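# Open the narrow cabinet's top drawer, keep others shut

## Task

Pull the top drawer of the slim cabinet with three drawers fully open and leave it open. Make sure every other drawer anywhere in the room ends up completely closed. Do not noticeably move any cabinet from its place. The robot must not topple or be left leaning, or the task is failed.

## Robot and tools

ROBOT. A Dexmate Vega: a three-wheeled mobile base, a torso made of thigh, shank and chest that folds in a Z shape, a head with head_camera, and a left and a right arm, each with a two-finger gripper and a wrist camera (left_wrist_camera, right_wrist_camera). It begins in the stand torso posture (hip 0.469, knee 1.617, waist 1.048). Its footprint is about 0.70 m long and 0.63 m wide, and its front edge sits 0.35 m ahead of the base origin.

FRAMES. The base frame has its origin on the floor at the turning point, on the centre line 0.185 m behind the front axle. x points forward, y to the left, z up, in metres. Hand positions (left_hand, right_hand) and chest are printed in this frame. A hand point lies between the fingers, 0.033 m back from the closed tips. base_odometry is the base frame as it was at scene start and counts wheel turns only, so slip looks like travel. Headings are in rad, with left positive.

TOOL move. Every argument apart from cameras forms a single action. An action is one of two kinds. The first has base, joints or both, plus optional speeds and min_time_s. The second has target, alone or with min_time_s. Calling move with no action just reports state and images.
- base: an object with exactly one key, giving a relative offset from where the base last measured itself. translate_m is metres, forward positive, -2 to 2. strafe_m is metres, left positive, -2 to 2, and the heading may drift about 0.02 rad. rotate_rad is radians, counter-clockwise positive, -3.2 to 3.2. The front wheels first swivel to the new direction, taking up to 1.1 s.
- joints: absolute targets in rad, keyed by joint name. Ranges: torso_hip_rad 0..1.57, torso_knee_rad 0..3.141, torso_waist_rad -1.57..1.57 (positive tips the chest back). left_shoulder_pitch_rad ±3.041 (positive lowers the arm). left_shoulder_yaw_rad -0.423..1.523. left_upper_arm_roll_rad, left_forearm_roll_rad ±3.041. left_elbow_rad -3.041..0.214 (negative bends). left_wrist_pitch_rad ±1.366 (positive tips the hand down). left_wrist_yaw_rad -1.348..1.087. Grippers 0..0.785, where 0 is closed. The right arm mirrors the left: right_shoulder_pitch_rad and right_wrist_pitch_rad use negative for down, right_shoulder_yaw_rad is -1.523..0.423, right_wrist_yaw_rad is -1.087..1.348. Head: head_pan_rad ±2.792 (positive left), head_tilt_rad ±1.483, head_camera_tilt_rad -1.483..1.378 (positive looks down). Torso joints named together arrive at the same moment.
- target: an absolute hand pose in the base frame. Fields: side (left or right); x, y, z in m (-3..3); pitch_deg (-30..95, 90 means fingers pointing down, 0 means level); heading_deg (0 forward, counter-clockwise positive); optional roll_deg (default 0); optional line_only (true means straight-line motion or refusal). Heading and roll range -360..360. It is checked for self-collision only, never against the room, and the robot must be still. If the result says short (part of ...), resend the same target.
- speeds: top speeds for this action only. translate_m 0.04..0.5 m/s (default 0.3), strafe_m 0.04..0.3, rotate_rad 0.1..0.6 rad/s.
- min_time_s: 0.1..8 s, the shortest duration for arm and head motions.
- cameras: a list from head_camera, left_wrist_camera, right_wrist_camera, all. Using an unknown key or camera name makes the call invalid.

WAIT. wait with seconds 0..10 (plus optional cameras). It sends no command and returns the state.
ZOOM. zoom_image with camera and region [x0, y0, x1, y1] in pixels of that camera's latest image. The region may be at most 504 by 504. Head images are 896x560; wrist images are 672x420.
FINISH. finished_scene with scene set to the current number (1..3) ends the scene for good. The drawer states must hold without the robot. Make no other calls in the same reply.

RESULTS. The move line reads done, or else the worst status among the motions. base_status, joint_status, left_hand_status and right_hand_status describe how each motion ended:
- done.
- off_target: came to rest away from the target and may still be pushing.
- contact_stop: an arm motor pushed near full torque for ~0.6 s. Its whole group (torso, left arm, or right arm) halts and keeps its current place. contact_stop_at_<key> names the joint that caused it.
- time_out: the motion took too long, meaning something held it.
- not_followed / joint command not followed / pose unreachable: a built-in collision check withheld the arm command.
- refused: a target failed its check and nothing moved.
- reached: the hand is within 10 mm and 2 degrees.
- short: the hand stopped off the target by the given amount.
Once a refused call happens, the later motion calls in that reply are skipped. on_its_own lists motion you did not command. turned_by_imu vs turned_by_wheels: if the IMU shows over 0.03 rad of turn after a straight or sideways drive, the base probably hit something. base_tilt reports forward and right lean in degrees, ±2 degrees of bias. A base count stuck near 0.000 means the base is blocked or a front wheel cannot swivel; backing off or turning in place may free it.

GRIPPER. The pads open in a V shape. The gap at the hand point is about 0.24 x angle - 0.002 m. The measured angle does not tell you whether something is held. Commanding an angle below the one that fits the object squeezes it.

TORSO PRESETS (hip, knee, waist): stand_high 0.78, 1.57, 0.44; lean_20 0.52, 1.05, 0.18; lean_45 0.52, 1.05, -0.26; low_lean_45 0, 0, -0.79. Fold the arms before going to low_lean_45. Arm fold, in key order shoulder pitch, shoulder yaw, upper-arm roll, elbow, forearm roll, wrist pitch, wrist yaw: left 1, 0.5, -0.6, -2.5, 0, -0.9, 0; right -1, -0.5, 0.6, -2.5, 0, 0.9, 0.

AVOID. The base does not stop when it meets furniture; it stalls or spins. Drive near cabinets at default speed or slower, and especially slowly when the chest leans forward or an arm is extended, since a sudden stop can tip the robot and it cannot stand back up. Never let the arms strike or press on each other; that can end the scene. Arm motion under joints does not avoid the torso, head or base. After any stop, move the arm away first so it does not keep pressing. Contact torque at a joint's load limit (141 N m at the shoulders, 75.2 at upper-arm roll and elbow, 23.5 at the wrist and forearm joints) triggers a 10 s torque fault. Motors at 80 °C trigger an over-temperature stop, with a MOTOR HOT warning from 65 °C; straining or extended arms heat up even while you are thinking. Do not slam drawers, hit fixed or heavy objects hard, push very hard, or let anything fall. Leave the cabinets where they are.

Each tool is called after ">>>" by a JSON object that holds its "name" and its "arguments".

## Session

>>> {"name": "move", "arguments": {}}

Scene clock: 0.00 s.
Joint torques (N m): no reading
Motor temperatures (°C): left_arm=[31 31 31 26 40 35 41] | right_arm=[30 27 33 31 36 36 33]
base_odometry: x=+0.000 y=+0.000 heading=+0.000
turned_by_wheels: +0.000
turned_by_imu: +0.000
base_tilt: forward=+0.0 right=+0.8
base_status: not commanded
joint_positions: torso_hip_rad=+0.469 torso_knee_rad=+1.617 torso_waist_rad=+1.048 left_shoulder_pitch_rad=+2.217 left_shoulder_yaw_rad=-0.014 left_upper_arm_roll_rad=-0.004 left_elbow_rad=-1.080 left_forearm_roll_rad=+0.010 left_wrist_pitch_rad=-0.495 left_wrist_yaw_rad=-0.006 left_gripper_rad=+0.005 right_shoulder_pitch_rad=-2.194 right_shoulder_yaw_rad=-0.002 right_upper_arm_roll_rad=+0.006 right_elbow_rad=-1.112 right_forearm_roll_rad=+0.018 right_wrist_pitch_rad=+0.493 right_wrist_yaw_rad=-0.008 right_gripper_rad=+0.005 head_pan_rad=+0.000 head_tilt_rad=+0.000 head_camera_tilt_rad=+0.000
joint_status: not commanded
chest: x=-0.0111 y=+0.0000 z=+1.4155 quat_wxyz=(+0.999, +0.000, +0.050, +0.000) (m; base frame)
left_hand: x=+0.1501 y=+0.2220 z=+0.6144 quat_wxyz=(+0.402, -0.001, +0.915, -0.004) pitch_deg=+42.6 heading_deg=-0.5 roll_deg=-0.7 back=up (m; base frame)
right_hand: x=+0.1852 y=-0.2398 z=+0.6293 quat_wxyz=(+0.427, +0.011, +0.904, -0.007) pitch_deg=+39.4 heading_deg=-1.6 roll_deg=-0.3 back=up (m; base frame)
pictures: head_camera, left_wrist_camera, right_wrist_camera

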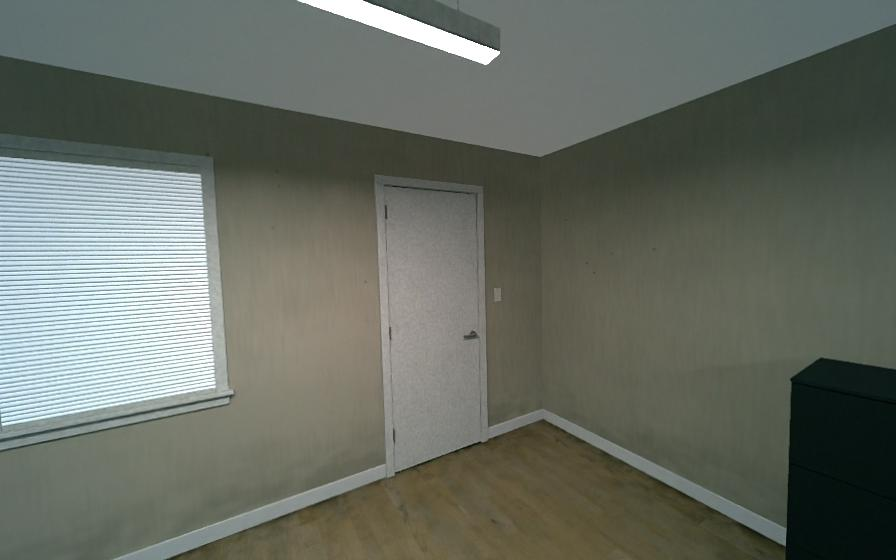

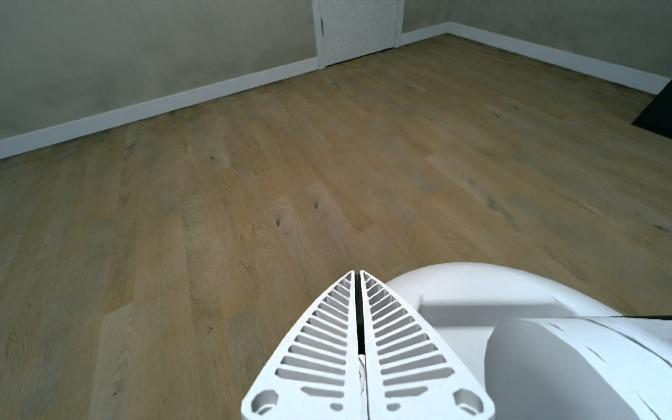

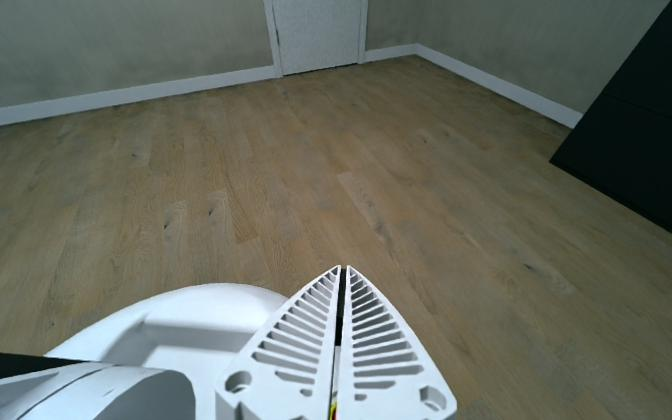

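>>> {"name": "move", "arguments": {"joints": {"head_pan_rad": -1.0, "head_camera_tilt_rad": 0.3}, "cameras": ["head_camera"]}}

>>> {"name": "move", "arguments": {"joints": {"head_pan_rad": -2.2}, "cameras": ["head_camera"]}}

>>> {"name": "move", "arguments": {"joints": {"head_pan_rad": 1.2}, "cameras": ["head_camera"]}}

>>> {"name": "move", "arguments": {"joints": {"head_pan_rad": 2.4}, "cameras": ["head_camera"]}}

Scene clock: 1.60 s.
Joint torques (N m): left_arm=[6.03 -0.95 -1.69 -1.95 0.22 -2.23 0.06] | right_arm=[-5.02 -0.85 0.84 -2.16 0.14 2.17 -0.08]
move: done
base_odometry: x=+0.000 y=+0.000 heading=+0.000
turned_by_wheels: +0.000
turned_by_imu: +0.000
base_tilt: forward=+0.0 right=+0.7
base_status: not commanded
joint_positions: torso_hip_rad=+0.469 torso_knee_rad=+1.617 torso_waist_rad=+1.048 left_shoulder_pitch_rad=+2.217 left_shoulder_yaw_rad=-0.014 left_upper_arm_roll_rad=-0.004 left_elbow_rad=-1.080 left_forearm_roll_rad=+0.010 left_wrist_pitch_rad=-0.495 left_wrist_yaw_rad=-0.006 left_gripper_rad=+0.005 right_shoulder_pitch_rad=-2.194 right_shoulder_yaw_rad=-0.002 right_upper_arm_roll_rad=+0.006 right_elbow_rad=-1.112 right_forearm_roll_rad=+0.018 right_wrist_pitch_rad=+0.493 right_wrist_yaw_rad=-0.008 right_gripper_rad=+0.005 head_pan_rad=-1.000 head_tilt_rad=+0.000 head_camera_tilt_rad=+0.300
joint_status: all done
chest: x=-0.0111 y=+0.0000 z=+1.4155 quat_wxyz=(+0.999, +0.000, +0.050, +0.000) (m; base frame)
left_hand: x=+0.1501 y=+0.2220 z=+0.6144 quat_wxyz=(+0.402, -0.001, +0.915, -0.004) pitch_deg=+42.6 heading_deg=-0.5 roll_deg=-0.7 back=up (m; base frame)
right_hand: x=+0.1852 y=-0.2398 z=+0.6293 quat_wxyz=(+0.427, +0.011, +0.904, -0.007) pitch_deg=+39.4 heading_deg=-1.6 roll_deg=-0.3 back=up (m; base frame)
pictures: head_camera

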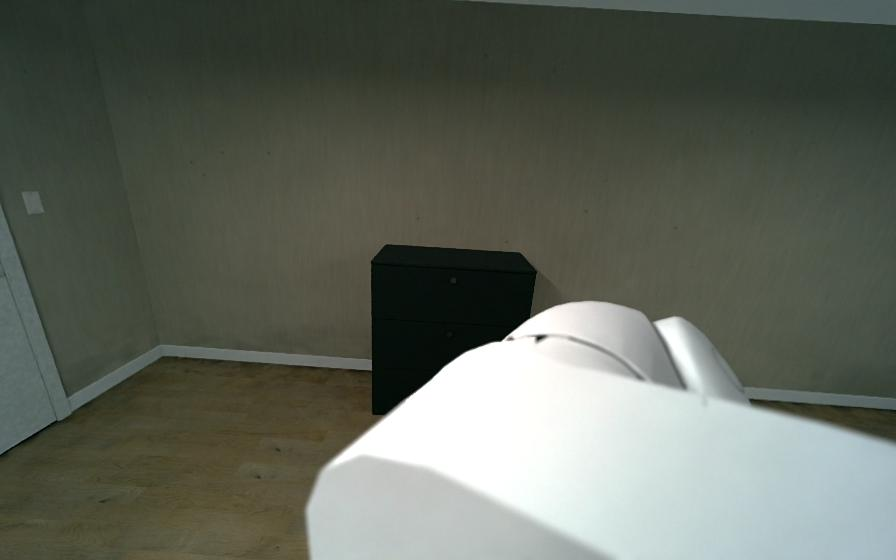

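Scene clock: 3.07 s.
Joint torques (N m): left_arm=[6.13 -0.46 -0.69 -2.26 0 -1.37 0.08] | right_arm=[-4.81 -0.89 0.42 -2.58 0.09 2.1 -0.12]
move: done
base_odometry: x=+0.000 y=+0.000 heading=+0.000
turned_by_wheels: +0.000
turned_by_imu: +0.000
base_tilt: forward=+0.1 right=+0.8
base_status: not commanded
joint_positions: torso_hip_rad=+0.469 torso_knee_rad=+1.617 torso_waist_rad=+1.048 left_shoulder_pitch_rad=+2.217 left_shoulder_yaw_rad=-0.014 left_upper_arm_roll_rad=-0.004 left_elbow_rad=-1.080 left_forearm_roll_rad=+0.010 left_wrist_pitch_rad=-0.495 left_wrist_yaw_rad=-0.006 left_gripper_rad=+0.005 right_shoulder_pitch_rad=-2.194 right_shoulder_yaw_rad=-0.002 right_upper_arm_roll_rad=+0.006 right_elbow_rad=-1.112 right_forearm_roll_rad=+0.018 right_wrist_pitch_rad=+0.493 right_wrist_yaw_rad=-0.008 right_gripper_rad=+0.005 head_pan_rad=-2.200 head_tilt_rad=+0.000 head_camera_tilt_rad=+0.300
joint_status: all done
chest: x=-0.0111 y=+0.0000 z=+1.4155 quat_wxyz=(+0.999, +0.000, +0.050, +0.000) (m; base frame)
left_hand: x=+0.1501 y=+0.2220 z=+0.6144 quat_wxyz=(+0.402, -0.001, +0.915, -0.004) pitch_deg=+42.6 heading_deg=-0.5 roll_deg=-0.7 back=up (m; base frame)
right_hand: x=+0.1852 y=-0.2398 z=+0.6293 quat_wxyz=(+0.427, +0.011, +0.904, -0.007) pitch_deg=+39.4 heading_deg=-1.6 roll_deg=-0.3 back=up (m; base frame)
pictures: head_camera

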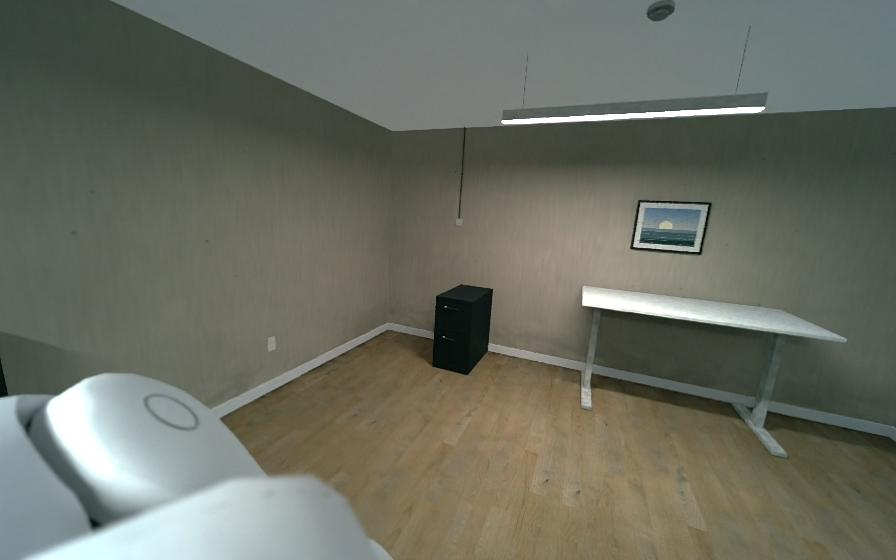

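Scene clock: 6.00 s.
Joint torques (N m): left_arm=[5.97 -1.72 -1 -2.63 0.12 -1.18 -0.03] | right_arm=[-4.01 -1.33 0.74 -2.37 0 2.55 0]
move: done
base_odometry: x=+0.000 y=+0.000 heading=+0.000
turned_by_wheels: +0.000
turned_by_imu: +0.000
base_tilt: forward=+0.1 right=+0.7
base_status: not commanded
joint_positions: torso_hip_rad=+0.469 torso_knee_rad=+1.617 torso_waist_rad=+1.048 left_shoulder_pitch_rad=+2.217 left_shoulder_yaw_rad=-0.014 left_upper_arm_roll_rad=-0.004 left_elbow_rad=-1.080 left_forearm_roll_rad=+0.010 left_wrist_pitch_rad=-0.495 left_wrist_yaw_rad=-0.006 left_gripper_rad=+0.005 right_shoulder_pitch_rad=-2.194 right_shoulder_yaw_rad=-0.002 right_upper_arm_roll_rad=+0.006 right_elbow_rad=-1.112 right_forearm_roll_rad=+0.018 right_wrist_pitch_rad=+0.493 right_wrist_yaw_rad=-0.008 right_gripper_rad=+0.005 head_pan_rad=+1.200 head_tilt_rad=+0.000 head_camera_tilt_rad=+0.300
joint_status: all done
chest: x=-0.0111 y=+0.0000 z=+1.4155 quat_wxyz=(+0.999, +0.000, +0.050, +0.000) (m; base frame)
left_hand: x=+0.1501 y=+0.2220 z=+0.6144 quat_wxyz=(+0.402, -0.001, +0.915, -0.004) pitch_deg=+42.6 heading_deg=-0.5 roll_deg=-0.7 back=up (m; base frame)
right_hand: x=+0.1852 y=-0.2398 z=+0.6293 quat_wxyz=(+0.427, +0.011, +0.904, -0.007) pitch_deg=+39.4 heading_deg=-1.6 roll_deg=-0.3 back=up (m; base frame)
pictures: head_camera

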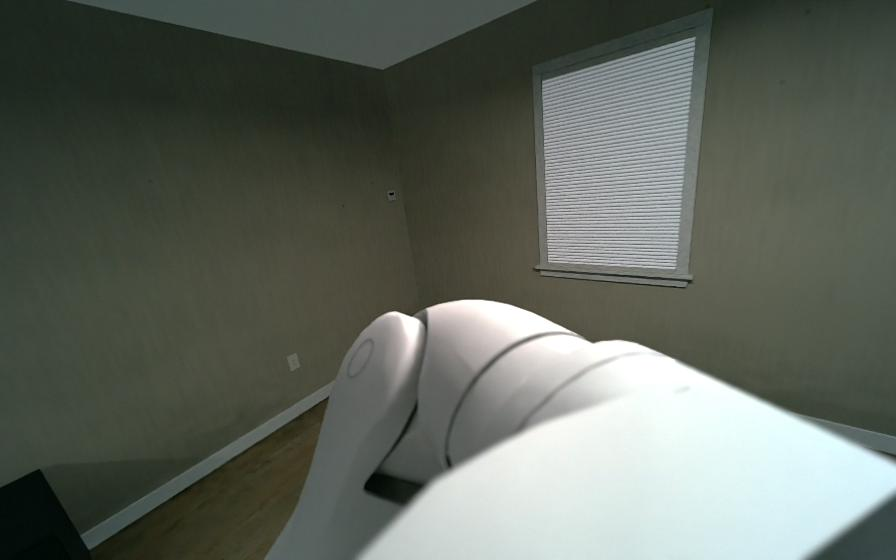

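Scene clock: 7.47 s.
Joint torques (N m): left_arm=[5.89 -1.31 -0.8 -2.16 -0.12 -1.57 -0.18] | right_arm=[-4.75 -0.2 0.35 -2.29 0.02 2.85 0.06]
move: done
base_odometry: x=+0.000 y=+0.000 heading=+0.000
turned_by_wheels: +0.000
turned_by_imu: +0.000
base_tilt: forward=+0.0 right=+0.7
base_status: not commanded
joint_positions: torso_hip_rad=+0.469 torso_knee_rad=+1.617 torso_waist_rad=+1.048 left_shoulder_pitch_rad=+2.217 left_shoulder_yaw_rad=-0.014 left_upper_arm_roll_rad=-0.004 left_elbow_rad=-1.080 left_forearm_roll_rad=+0.010 left_wrist_pitch_rad=-0.495 left_wrist_yaw_rad=-0.006 left_gripper_rad=+0.005 right_shoulder_pitch_rad=-2.194 right_shoulder_yaw_rad=-0.002 right_upper_arm_roll_rad=+0.006 right_elbow_rad=-1.112 right_forearm_roll_rad=+0.018 right_wrist_pitch_rad=+0.493 right_wrist_yaw_rad=-0.008 right_gripper_rad=+0.005 head_pan_rad=+2.400 head_tilt_rad=+0.000 head_camera_tilt_rad=+0.300
joint_status: all done
chest: x=-0.0111 y=+0.0000 z=+1.4155 quat_wxyz=(+0.999, +0.000, +0.050, +0.000) (m; base frame)
left_hand: x=+0.1501 y=+0.2220 z=+0.6144 quat_wxyz=(+0.402, -0.001, +0.915, -0.004) pitch_deg=+42.6 heading_deg=-0.5 roll_deg=-0.7 back=up (m; base frame)
right_hand: x=+0.1852 y=-0.2398 z=+0.6293 quat_wxyz=(+0.427, +0.011, +0.904, -0.007) pitch_deg=+39.4 heading_deg=-1.6 roll_deg=-0.3 back=up (m; base frame)
pictures: head_camera

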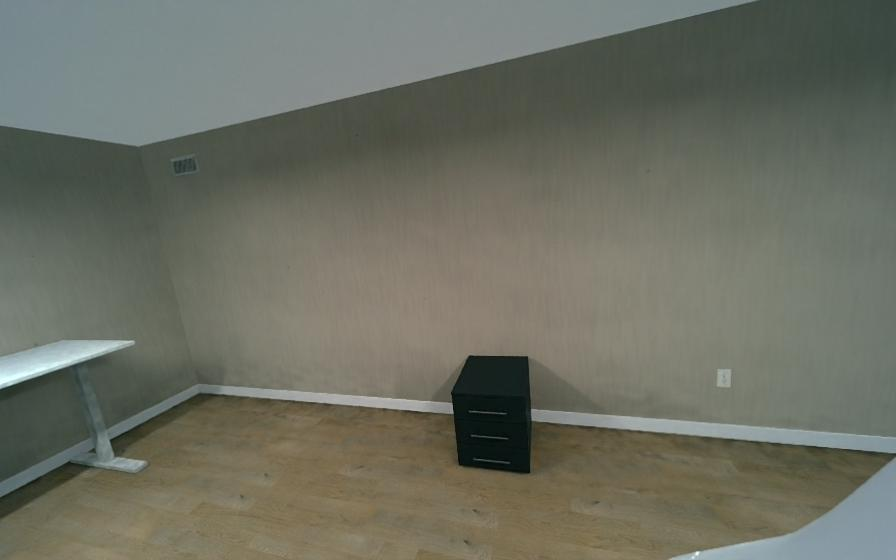

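>>> {"name": "zoom_image", "arguments": {"camera": "head_camera", "region": [420, 330, 560, 490]}}

>>> {"name": "move", "arguments": {"joints": {"head_pan_rad": -2.3}, "cameras": ["head_camera"]}}

>>> {"name": "zoom_image", "arguments": {"camera": "head_camera", "region": [420, 270, 560, 390]}}

>>> {"name": "move", "arguments": {"joints": {"head_pan_rad": -0.7}, "cameras": ["head_camera"]}}

>>> {"name": "zoom_image", "arguments": {"camera": "head_camera", "region": [460, 220, 720, 480]}}

Scaled by 3.150 from the camera's 896x560 image, which has a finer 960x600 frame.

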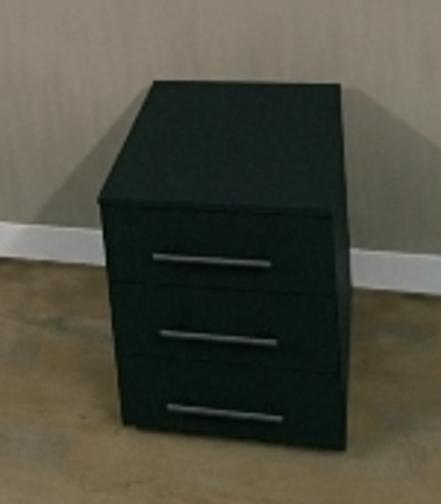

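Scene clock: 11.73 s.
Joint torques (N m): left_arm=[5.58 -0.93 -0.89 -2.38 0.39 -1.93 -0.03] | right_arm=[-5.84 -1.51 0.91 -1.74 0.14 2.46 0.23]
move: done
base_odometry: x=+0.000 y=+0.000 heading=+0.000
turned_by_wheels: +0.000
turned_by_imu: +0.000
base_tilt: forward=+0.0 right=+0.7
base_status: not commanded
joint_positions: torso_hip_rad=+0.469 torso_knee_rad=+1.617 torso_waist_rad=+1.048 left_shoulder_pitch_rad=+2.217 left_shoulder_yaw_rad=-0.014 left_upper_arm_roll_rad=-0.004 left_elbow_rad=-1.080 left_forearm_roll_rad=+0.010 left_wrist_pitch_rad=-0.495 left_wrist_yaw_rad=-0.006 left_gripper_rad=+0.005 right_shoulder_pitch_rad=-2.194 right_shoulder_yaw_rad=-0.002 right_upper_arm_roll_rad=+0.006 right_elbow_rad=-1.112 right_forearm_roll_rad=+0.018 right_wrist_pitch_rad=+0.493 right_wrist_yaw_rad=-0.008 right_gripper_rad=+0.005 head_pan_rad=-2.300 head_tilt_rad=+0.000 head_camera_tilt_rad=+0.300
joint_status: all done
chest: x=-0.0111 y=+0.0000 z=+1.4155 quat_wxyz=(+0.999, +0.000, +0.050, +0.000) (m; base frame)
left_hand: x=+0.1501 y=+0.2220 z=+0.6144 quat_wxyz=(+0.402, -0.001, +0.915, -0.004) pitch_deg=+42.6 heading_deg=-0.5 roll_deg=-0.7 back=up (m; base frame)
right_hand: x=+0.1852 y=-0.2398 z=+0.6293 quat_wxyz=(+0.427, +0.011, +0.904, -0.007) pitch_deg=+39.4 heading_deg=-1.6 roll_deg=-0.3 back=up (m; base frame)
pictures: head_camera

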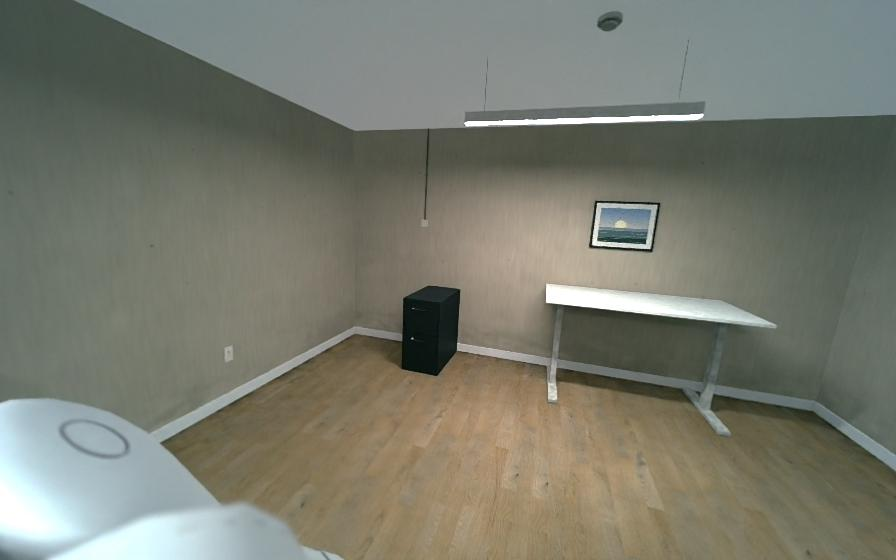

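Scaled by 3.600 from the camera's 896x560 image, which has a finer 960x600 frame.

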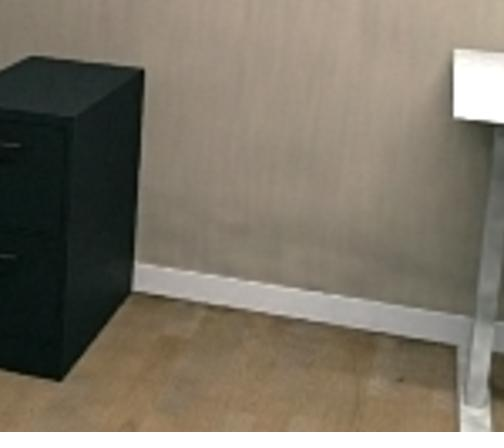

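Scene clock: 13.47 s.
Joint torques (N m): left_arm=[6.16 0.71 -0.67 -3.03 0.08 -1.2 0.1] | right_arm=[-4.6 -1.61 0.7 -2.24 0.2 1.57 0.19]
move: done
base_odometry: x=+0.000 y=+0.000 heading=+0.000
turned_by_wheels: +0.000
turned_by_imu: +0.000
base_tilt: forward=+0.1 right=+0.8
base_status: not commanded
joint_positions: torso_hip_rad=+0.469 torso_knee_rad=+1.617 torso_waist_rad=+1.048 left_shoulder_pitch_rad=+2.217 left_shoulder_yaw_rad=-0.014 left_upper_arm_roll_rad=-0.004 left_elbow_rad=-1.080 left_forearm_roll_rad=+0.010 left_wrist_pitch_rad=-0.495 left_wrist_yaw_rad=-0.006 left_gripper_rad=+0.005 right_shoulder_pitch_rad=-2.194 right_shoulder_yaw_rad=-0.002 right_upper_arm_roll_rad=+0.006 right_elbow_rad=-1.112 right_forearm_roll_rad=+0.018 right_wrist_pitch_rad=+0.493 right_wrist_yaw_rad=-0.008 right_gripper_rad=+0.005 head_pan_rad=-0.700 head_tilt_rad=+0.000 head_camera_tilt_rad=+0.300
joint_status: all done
chest: x=-0.0111 y=+0.0000 z=+1.4155 quat_wxyz=(+0.999, +0.000, +0.050, +0.000) (m; base frame)
left_hand: x=+0.1501 y=+0.2220 z=+0.6144 quat_wxyz=(+0.402, -0.001, +0.915, -0.004) pitch_deg=+42.6 heading_deg=-0.5 roll_deg=-0.7 back=up (m; base frame)
right_hand: x=+0.1852 y=-0.2398 z=+0.6293 quat_wxyz=(+0.427, +0.011, +0.904, -0.007) pitch_deg=+39.4 heading_deg=-1.6 roll_deg=-0.3 back=up (m; base frame)
pictures: head_camera

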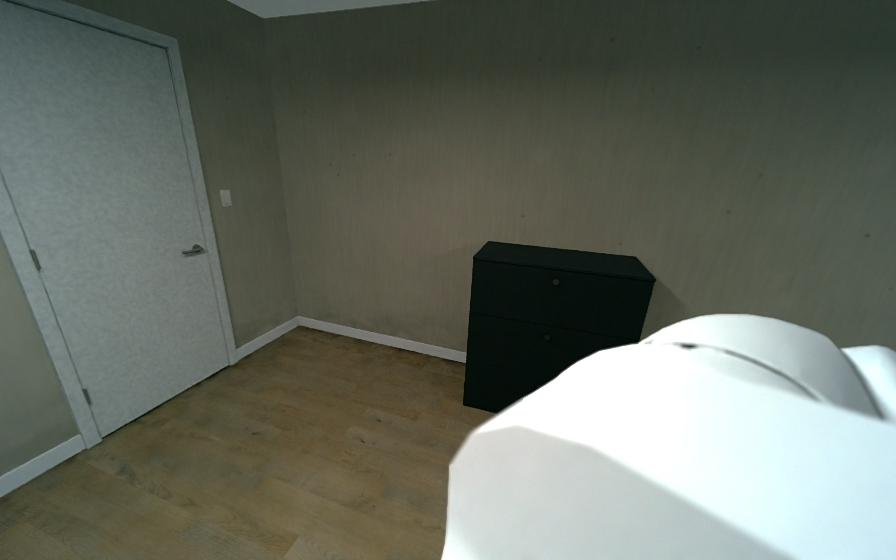

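Scaled by 1.938 from the camera's 896x560 image, which has a finer 960x600 frame.

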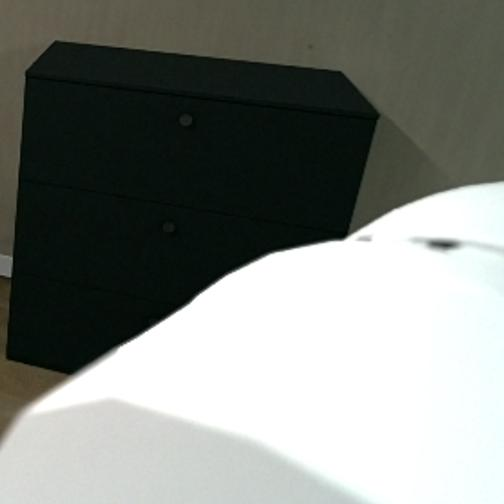

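>>> {"name": "move", "arguments": {"base": {"rotate_rad": 2.28}, "joints": {"head_pan_rad": 0, "head_camera_tilt_rad": 0.5}, "cameras": ["all"]}}

Scene clock: 20.53 s.
Joint torques (N m): left_arm=[6.49 -1.28 -1.1 -1.62 0.17 -2.07 0.12] | right_arm=[-4.13 -1.62 0.28 -1.85 0.13 2.34 -0.06]
move: done
base_odometry: x=+0.003 y=-0.001 heading=+2.287
turned_by_wheels: +2.287
turned_by_imu: +2.275
base_tilt: forward=+0.0 right=+0.8
base_status: done
joint_positions: torso_hip_rad=+0.469 torso_knee_rad=+1.617 torso_waist_rad=+1.048 left_shoulder_pitch_rad=+2.217 left_shoulder_yaw_rad=-0.014 left_upper_arm_roll_rad=-0.004 left_elbow_rad=-1.080 left_forearm_roll_rad=+0.010 left_wrist_pitch_rad=-0.495 left_wrist_yaw_rad=-0.006 left_gripper_rad=+0.005 right_shoulder_pitch_rad=-2.194 right_shoulder_yaw_rad=-0.002 right_upper_arm_roll_rad=+0.006 right_elbow_rad=-1.112 right_forearm_roll_rad=+0.018 right_wrist_pitch_rad=+0.493 right_wrist_yaw_rad=-0.008 right_gripper_rad=+0.005 head_pan_rad=+0.000 head_tilt_rad=+0.000 head_camera_tilt_rad=+0.500
joint_status: all done
chest: x=-0.0111 y=+0.0000 z=+1.4155 quat_wxyz=(+0.999, +0.000, +0.050, +0.000) (m; base frame)
left_hand: x=+0.1501 y=+0.2220 z=+0.6144 quat_wxyz=(+0.402, -0.001, +0.915, -0.004) pitch_deg=+42.6 heading_deg=-0.5 roll_deg=-0.7 back=up (m; base frame)
right_hand: x=+0.1852 y=-0.2398 z=+0.6293 quat_wxyz=(+0.427, +0.011, +0.904, -0.007) pitch_deg=+39.4 heading_deg=-1.6 roll_deg=-0.3 back=up (m; base frame)
pictures: head_camera, left_wrist_camera, right_wrist_camera

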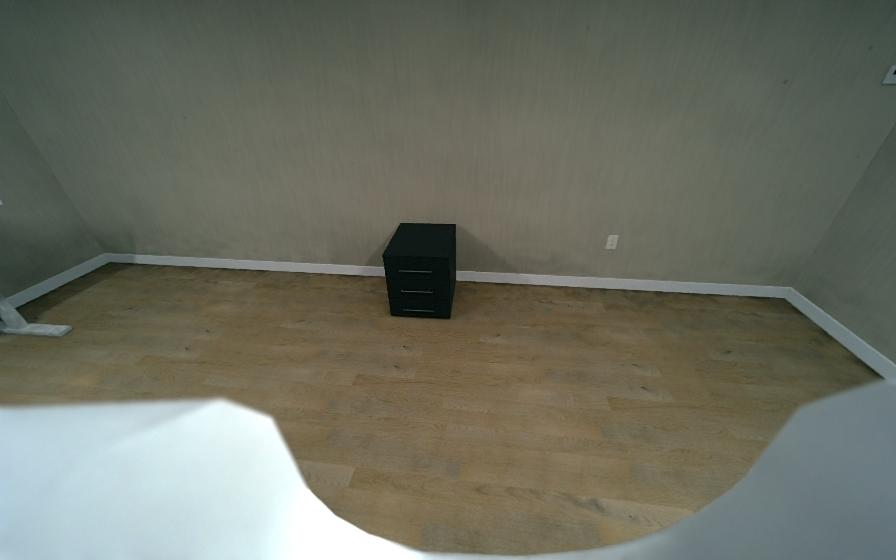

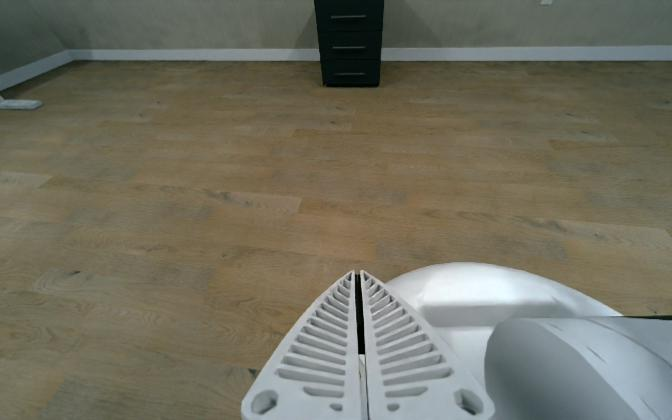

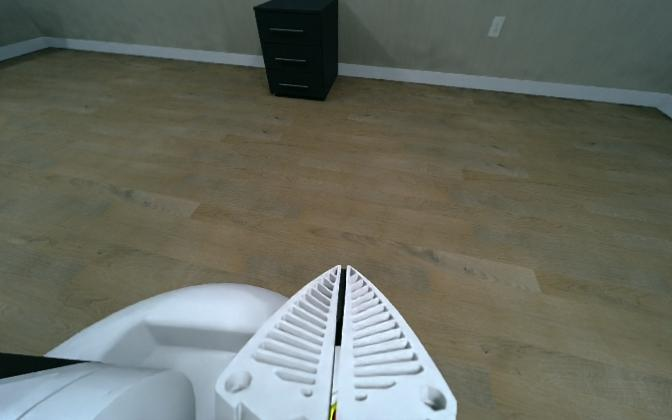

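>>> {"name": "move", "arguments": {"base": {"rotate_rad": -0.05}}}

>>> {"name": "move", "arguments": {"base": {"strafe_m": 0.12}}}

>>> {"name": "move", "arguments": {"base": {"translate_m": 0.6}, "cameras": ["all"]}}

>>> {"name": "zoom_image", "arguments": {"camera": "head_camera", "region": [300, 200, 550, 420]}}

Scene clock: 21.93 s.
Joint torques (N m): left_arm=[7.45 -0.78 -0.77 -1.91 0.19 -1.58 -0.03] | right_arm=[-4.54 -2.55 0.16 -1.89 0.01 1.62 -0.09]
move: done
base_odometry: x=+0.003 y=-0.001 heading=+2.237
turned_by_wheels: -0.050
turned_by_imu: -0.050
base_tilt: forward=+0.0 right=+0.8
base_status: done
joint_positions: torso_hip_rad=+0.469 torso_knee_rad=+1.617 torso_waist_rad=+1.048 left_shoulder_pitch_rad=+2.217 left_shoulder_yaw_rad=-0.014 left_upper_arm_roll_rad=-0.004 left_elbow_rad=-1.080 left_forearm_roll_rad=+0.010 left_wrist_pitch_rad=-0.495 left_wrist_yaw_rad=-0.006 left_gripper_rad=+0.005 right_shoulder_pitch_rad=-2.194 right_shoulder_yaw_rad=-0.002 right_upper_arm_roll_rad=+0.006 right_elbow_rad=-1.112 right_forearm_roll_rad=+0.018 right_wrist_pitch_rad=+0.493 right_wrist_yaw_rad=-0.008 right_gripper_rad=+0.005 head_pan_rad=+0.000 head_tilt_rad=+0.000 head_camera_tilt_rad=+0.500
joint_status: not commanded
chest: x=-0.0111 y=+0.0000 z=+1.4155 quat_wxyz=(+0.999, +0.000, +0.050, +0.000) (m; base frame)
left_hand: x=+0.1501 y=+0.2220 z=+0.6144 quat_wxyz=(+0.402, -0.001, +0.915, -0.004) pitch_deg=+42.6 heading_deg=-0.5 roll_deg=-0.7 back=up (m; base frame)
right_hand: x=+0.1852 y=-0.2398 z=+0.6293 quat_wxyz=(+0.427, +0.011, +0.904, -0.007) pitch_deg=+39.4 heading_deg=-1.6 roll_deg=-0.3 back=up (m; base frame)
pictures: none

Scene clock: 24.67 s.
Joint torques (N m): left_arm=[6.27 1.38 -1.26 -2.24 -0.04 -2.05 -0.05] | right_arm=[-5.18 -1.39 1.13 -2.3 0.13 1.85 -0.03]
move: done
base_odometry: x=-0.091 y=-0.075 heading=+2.240
turned_by_wheels: +0.003
turned_by_imu: +0.002
base_tilt: forward=+0.0 right=+0.7
base_status: done
joint_positions: torso_hip_rad=+0.469 torso_knee_rad=+1.617 torso_waist_rad=+1.048 left_shoulder_pitch_rad=+2.217 left_shoulder_yaw_rad=-0.014 left_upper_arm_roll_rad=-0.004 left_elbow_rad=-1.080 left_forearm_roll_rad=+0.010 left_wrist_pitch_rad=-0.495 left_wrist_yaw_rad=-0.006 left_gripper_rad=+0.005 right_shoulder_pitch_rad=-2.194 right_shoulder_yaw_rad=-0.002 right_upper_arm_roll_rad=+0.006 right_elbow_rad=-1.112 right_forearm_roll_rad=+0.018 right_wrist_pitch_rad=+0.493 right_wrist_yaw_rad=-0.008 right_gripper_rad=+0.005 head_pan_rad=+0.000 head_tilt_rad=+0.000 head_camera_tilt_rad=+0.500
joint_status: not commanded
chest: x=-0.0111 y=+0.0000 z=+1.4155 quat_wxyz=(+0.999, +0.000, +0.050, +0.000) (m; base frame)
left_hand: x=+0.1501 y=+0.2220 z=+0.6144 quat_wxyz=(+0.402, -0.001, +0.915, -0.004) pitch_deg=+42.6 heading_deg=-0.5 roll_deg=-0.7 back=up (m; base frame)
right_hand: x=+0.1852 y=-0.2398 z=+0.6294 quat_wxyz=(+0.427, +0.011, +0.904, -0.007) pitch_deg=+39.4 heading_deg=-1.6 roll_deg=-0.3 back=up (m; base frame)
pictures: none

Scene clock: 28.90 s.
Joint torques (N m): left_arm=[5.95 -0.87 0.04 -2.41 0 -1.97 -0.22] | right_arm=[-4.15 -1.65 0.46 -2.53 0.12 2.13 0.09]
move: done
base_odometry: x=-0.463 y=+0.396 heading=+2.239
turned_by_wheels: -0.001
turned_by_imu: +0.001
base_tilt: forward=+0.0 right=+0.7
base_status: done
joint_positions: torso_hip_rad=+0.469 torso_knee_rad=+1.617 torso_waist_rad=+1.048 left_shoulder_pitch_rad=+2.217 left_shoulder_yaw_rad=-0.014 left_upper_arm_roll_rad=-0.004 left_elbow_rad=-1.080 left_forearm_roll_rad=+0.010 left_wrist_pitch_rad=-0.495 left_wrist_yaw_rad=-0.006 left_gripper_rad=+0.005 right_shoulder_pitch_rad=-2.194 right_shoulder_yaw_rad=-0.002 right_upper_arm_roll_rad=+0.006 right_elbow_rad=-1.112 right_forearm_roll_rad=+0.018 right_wrist_pitch_rad=+0.493 right_wrist_yaw_rad=-0.008 right_gripper_rad=+0.005 head_pan_rad=+0.000 head_tilt_rad=+0.000 head_camera_tilt_rad=+0.500
joint_status: not commanded
chest: x=-0.0111 y=+0.0000 z=+1.4155 quat_wxyz=(+0.999, +0.000, +0.050, +0.000) (m; base frame)
left_hand: x=+0.1501 y=+0.2220 z=+0.6143 quat_wxyz=(+0.402, -0.001, +0.916, -0.004) pitch_deg=+42.6 heading_deg=-0.5 roll_deg=-0.7 back=up (m; base frame)
right_hand: x=+0.1852 y=-0.2398 z=+0.6293 quat_wxyz=(+0.427, +0.011, +0.904, -0.007) pitch_deg=+39.4 heading_deg=-1.6 roll_deg=-0.3 back=up (m; base frame)
pictures: head_camera, left_wrist_camera, right_wrist_camera

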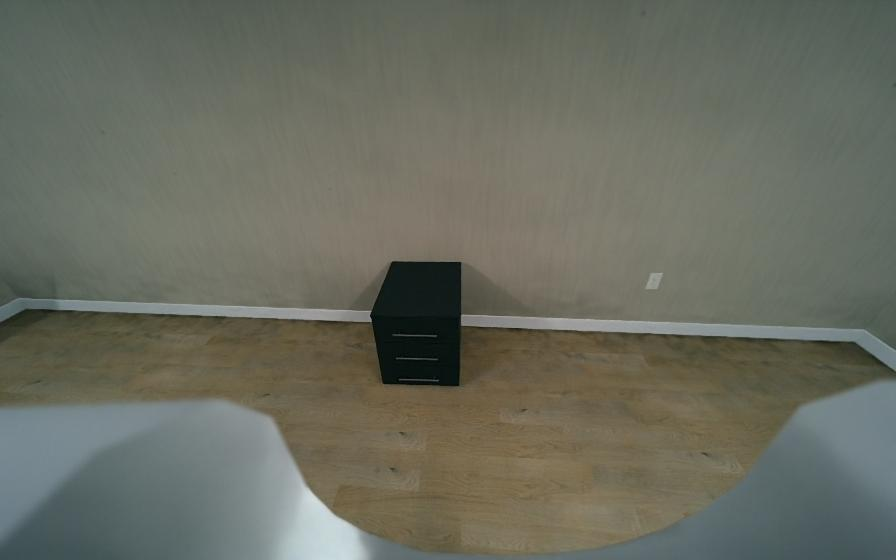

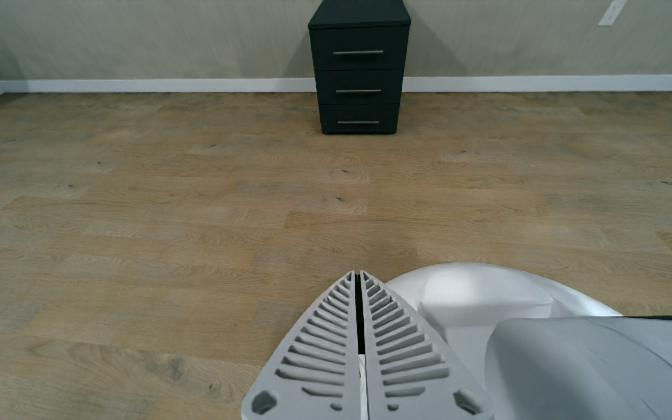

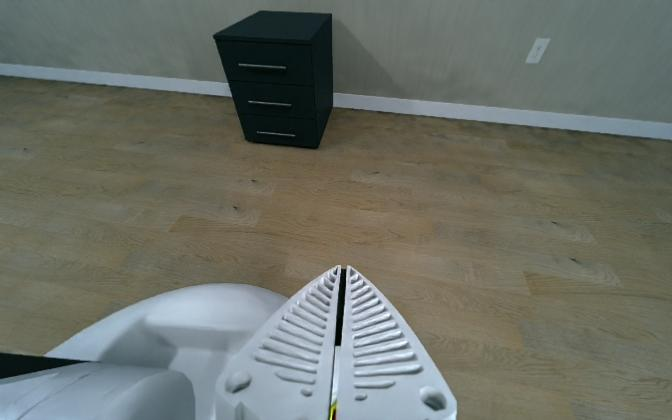

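Scaled by 2.016 from the camera's 896x560 image, which has a finer 960x600 frame.

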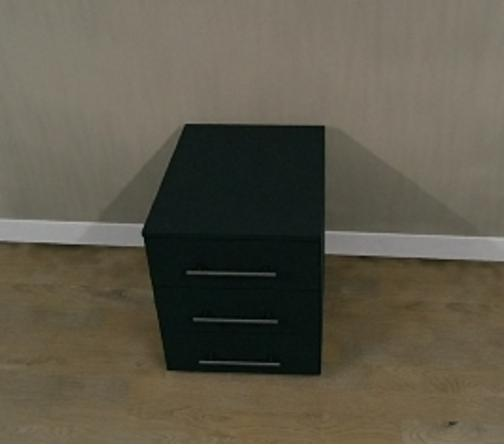

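>>> {"name": "move", "arguments": {"base": {"rotate_rad": -0.05}, "joints": {"left_shoulder_pitch_rad": 1.5, "left_elbow_rad": -1.8, "left_wrist_pitch_rad": 0.3, "right_shoulder_pitch_rad": -1.0, "right_shoulder_yaw_rad": -0.5, "right_upper_arm_roll_rad": 0.6, "right_elbow_rad": -2.5, "right_forearm_roll_rad": 0, "right_wrist_pitch_rad": 0.9, "right_wrist_yaw_rad": 0, "left_gripper_rad": 0.4}, "cameras": []}}

>>> {"name": "move", "arguments": {"joints": {"torso_hip_rad": 0.0, "torso_knee_rad": 0.9, "torso_waist_rad": 0.5}, "cameras": ["all"]}}

Scene clock: 36.70 s.
Joint torques (N m): left_arm=[-21.26 -0.39 -1.18 -8.36 0.12 -1.77 0.14] | right_arm=[21.28 -8.26 4.79 -0.13 0.05 -1.68 0.19]
move: done
base_odometry: x=-0.463 y=+0.396 heading=+2.189
turned_by_wheels: -0.050
turned_by_imu: -0.050
base_tilt: forward=+0.1 right=+0.8
base_status: done
joint_positions: torso_hip_rad=+0.469 torso_knee_rad=+1.617 torso_waist_rad=+1.048 left_shoulder_pitch_rad=+1.500 left_shoulder_yaw_rad=-0.014 left_upper_arm_roll_rad=-0.004 left_elbow_rad=-1.800 left_forearm_roll_rad=+0.010 left_wrist_pitch_rad=+0.300 left_wrist_yaw_rad=-0.006 left_gripper_rad=+0.400 right_shoulder_pitch_rad=-1.004 right_shoulder_yaw_rad=-0.498 right_upper_arm_roll_rad=+0.598 right_elbow_rad=-2.496 right_forearm_roll_rad=+0.000 right_wrist_pitch_rad=+0.899 right_wrist_yaw_rad=+0.000 right_gripper_rad=+0.005 head_pan_rad=+0.000 head_tilt_rad=+0.000 head_camera_tilt_rad=+0.500
joint_status: all done
chest: x=-0.0111 y=+0.0000 z=+1.4155 quat_wxyz=(+0.999, +0.000, +0.050, +0.000) (m; base frame)
left_hand: x=+0.6933 y=+0.2274 z=+1.0723 quat_wxyz=(+0.671, -0.002, +0.742, -0.002) pitch_deg=+5.8 heading_deg=+0.0 roll_deg=-0.3 back=up (m; base frame)
right_hand: x=-0.0046 y=-0.1730 z=+1.7002 quat_wxyz=(+0.841, -0.204, -0.394, -0.309) pitch_deg=-37.3 heading_deg=+132.5 roll_deg=+7.2 back=down (m; base frame)
pictures: none
No camera images: "cameras" was empty.

Scene clock: 40.63 s.
Joint torques (N m): left_arm=[-13.53 -1.47 -1.11 -8.13 -0.05 -1.96 -0.08] | right_arm=[20.26 -6.9 6.47 -0.61 0.42 -1.96 -0.41]
move: done
base_odometry: x=-0.463 y=+0.396 heading=+2.189
turned_by_wheels: +0.000
turned_by_imu: +0.000
base_tilt: forward=+0.1 right=+0.7
base_status: not commanded
joint_positions: torso_hip_rad=+0.001 torso_knee_rad=+0.900 torso_waist_rad=+0.500 left_shoulder_pitch_rad=+1.500 left_shoulder_yaw_rad=-0.014 left_upper_arm_roll_rad=-0.004 left_elbow_rad=-1.800 left_forearm_roll_rad=+0.010 left_wrist_pitch_rad=+0.300 left_wrist_yaw_rad=-0.006 left_gripper_rad=+0.400 right_shoulder_pitch_rad=-1.000 right_shoulder_yaw_rad=-0.500 right_upper_arm_roll_rad=+0.600 right_elbow_rad=-2.500 right_forearm_roll_rad=+0.000 right_wrist_pitch_rad=+0.900 right_wrist_yaw_rad=+0.000 right_gripper_rad=+0.005 head_pan_rad=+0.000 head_tilt_rad=+0.000 head_camera_tilt_rad=+0.500
joint_status: all done
chest: x=+0.1029 y=+0.0000 z=+1.1980 quat_wxyz=(+0.980, +0.000, +0.198, +0.000) (m; base frame)
left_hand: x=+0.6747 y=+0.2274 z=+0.6623 quat_wxyz=(+0.552, -0.002, +0.834, -0.001) pitch_deg=+22.9 heading_deg=+0.0 roll_deg=-0.3 back=up (m; base frame)
right_hand: x=+0.1899 y=-0.1712 z=+1.4675 quat_wxyz=(+0.889, -0.249, -0.269, -0.276) pitch_deg=-47.1 heading_deg=+120.0 roll_deg=+25.6 back=down (m; base frame)
pictures: head_camera, left_wrist_camera, right_wrist_camera

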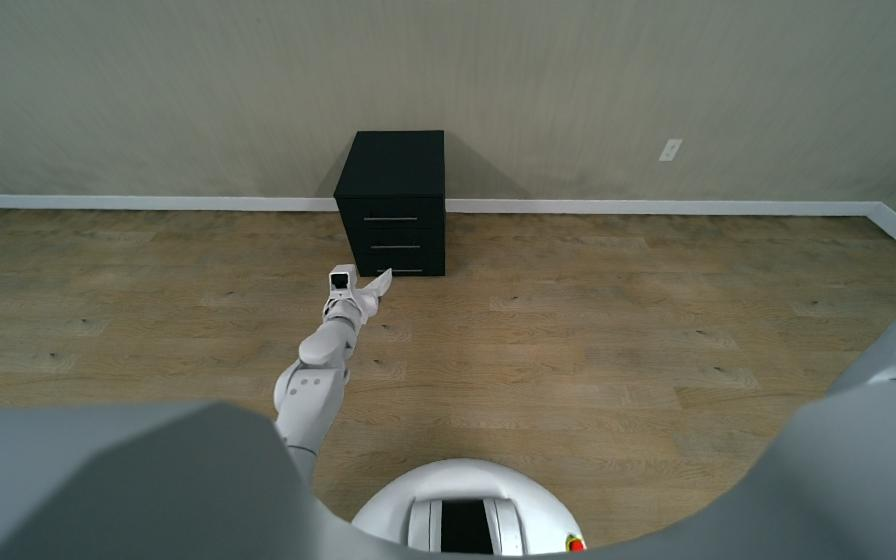

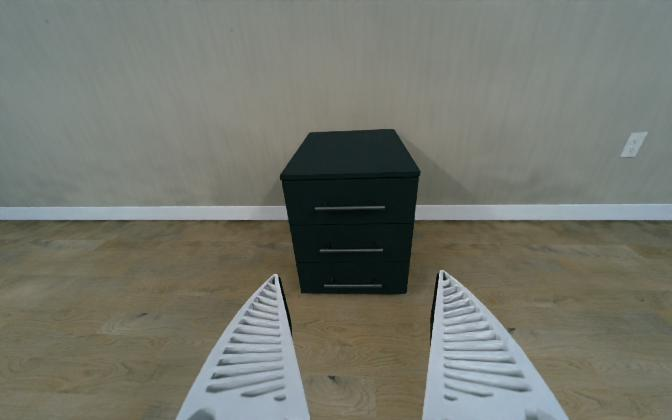

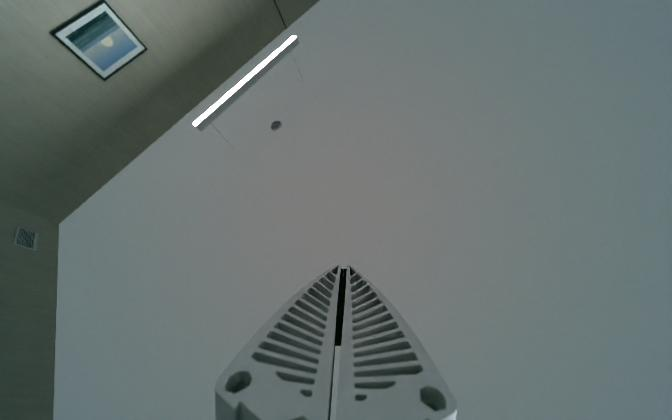

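>>> {"name": "move", "arguments": {"target": {"side": "left", "x": 0.72, "y": 0.24, "z": 0.44, "pitch_deg": 15, "heading_deg": 0, "roll_deg": 90}, "cameras": ["all"]}}

Scene clock: 41.90 s.
Joint torques (N m): left_arm=[-15.44 -0.72 -0.52 -7.47 0.07 -2.49 -0.07] | right_arm=[21 -8.64 6.34 -0.97 0.59 -1.96 -0.31]
move: refused
base_odometry: x=-0.463 y=+0.396 heading=+2.189
turned_by_wheels: +0.000
turned_by_imu: +0.000
base_tilt: forward=+0.1 right=+0.7
base_status: not commanded
joint_positions: torso_hip_rad=+0.001 torso_knee_rad=+0.900 torso_waist_rad=+0.500 left_shoulder_pitch_rad=+1.500 left_shoulder_yaw_rad=-0.014 left_upper_arm_roll_rad=-0.004 left_elbow_rad=-1.800 left_forearm_roll_rad=+0.010 left_wrist_pitch_rad=+0.300 left_wrist_yaw_rad=-0.006 left_gripper_rad=+0.400 right_shoulder_pitch_rad=-1.000 right_shoulder_yaw_rad=-0.500 right_upper_arm_roll_rad=+0.600 right_elbow_rad=-2.500 right_forearm_roll_rad=+0.000 right_wrist_pitch_rad=+0.900 right_wrist_yaw_rad=+0.000 right_gripper_rad=+0.005 head_pan_rad=+0.000 head_tilt_rad=+0.000 head_camera_tilt_rad=+0.500
joint_status: not commanded
chest: x=+0.1029 y=+0.0000 z=+1.1980 quat_wxyz=(+0.980, +0.000, +0.198, +0.000) (m; base frame)
left_hand: x=+0.6747 y=+0.2274 z=+0.6623 quat_wxyz=(+0.552, -0.002, +0.834, -0.001) pitch_deg=+22.9 heading_deg=+0.0 roll_deg=-0.3 back=up (m; base frame)
left_hand_status: refused: no posture of the arm gets there (out of reach): the closest leaves the hand 7.9 cm and 1 deg from the pose. Nothing moved.
right_hand: x=+0.1899 y=-0.1712 z=+1.4675 quat_wxyz=(+0.889, -0.249, -0.269, -0.276) pitch_deg=-47.1 heading_deg=+120.0 roll_deg=+25.6 back=down (m; base frame)
pictures: head_camera, left_wrist_camera, right_wrist_camera

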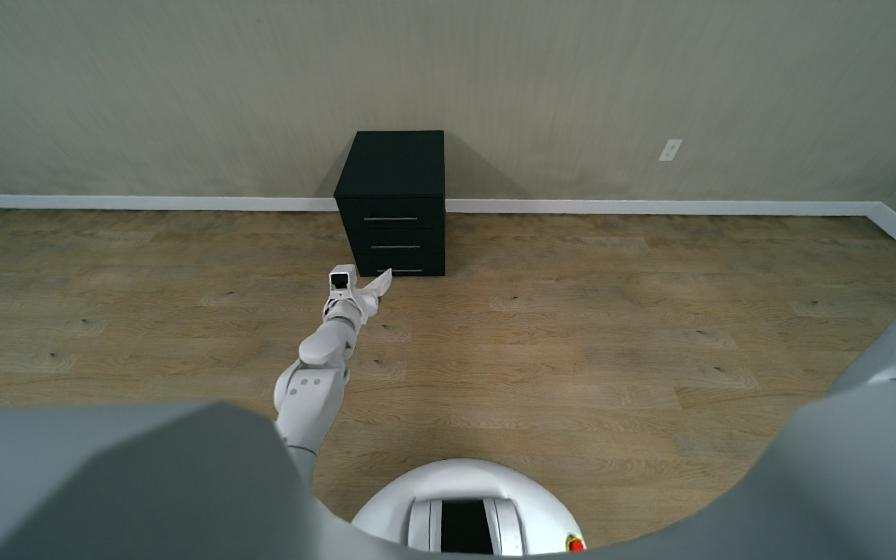

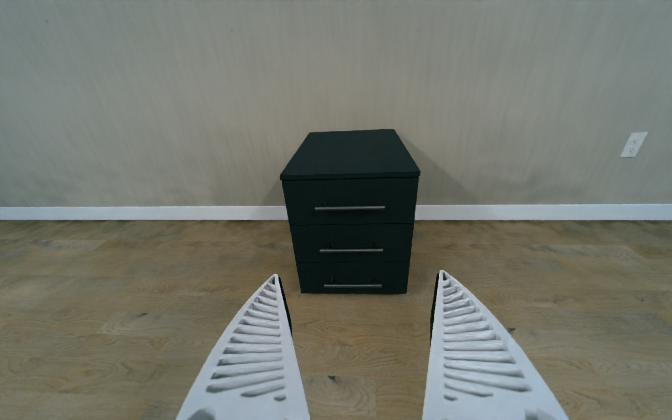

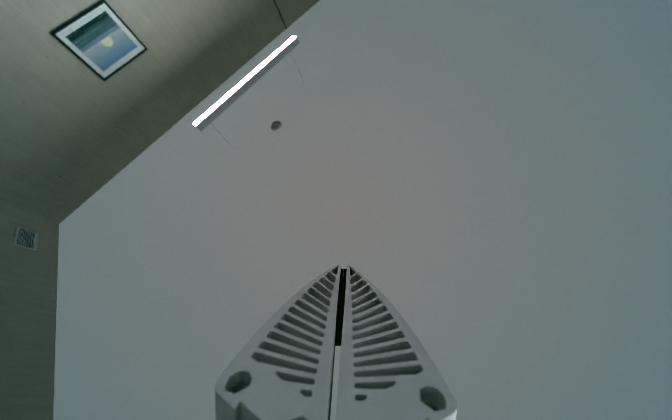

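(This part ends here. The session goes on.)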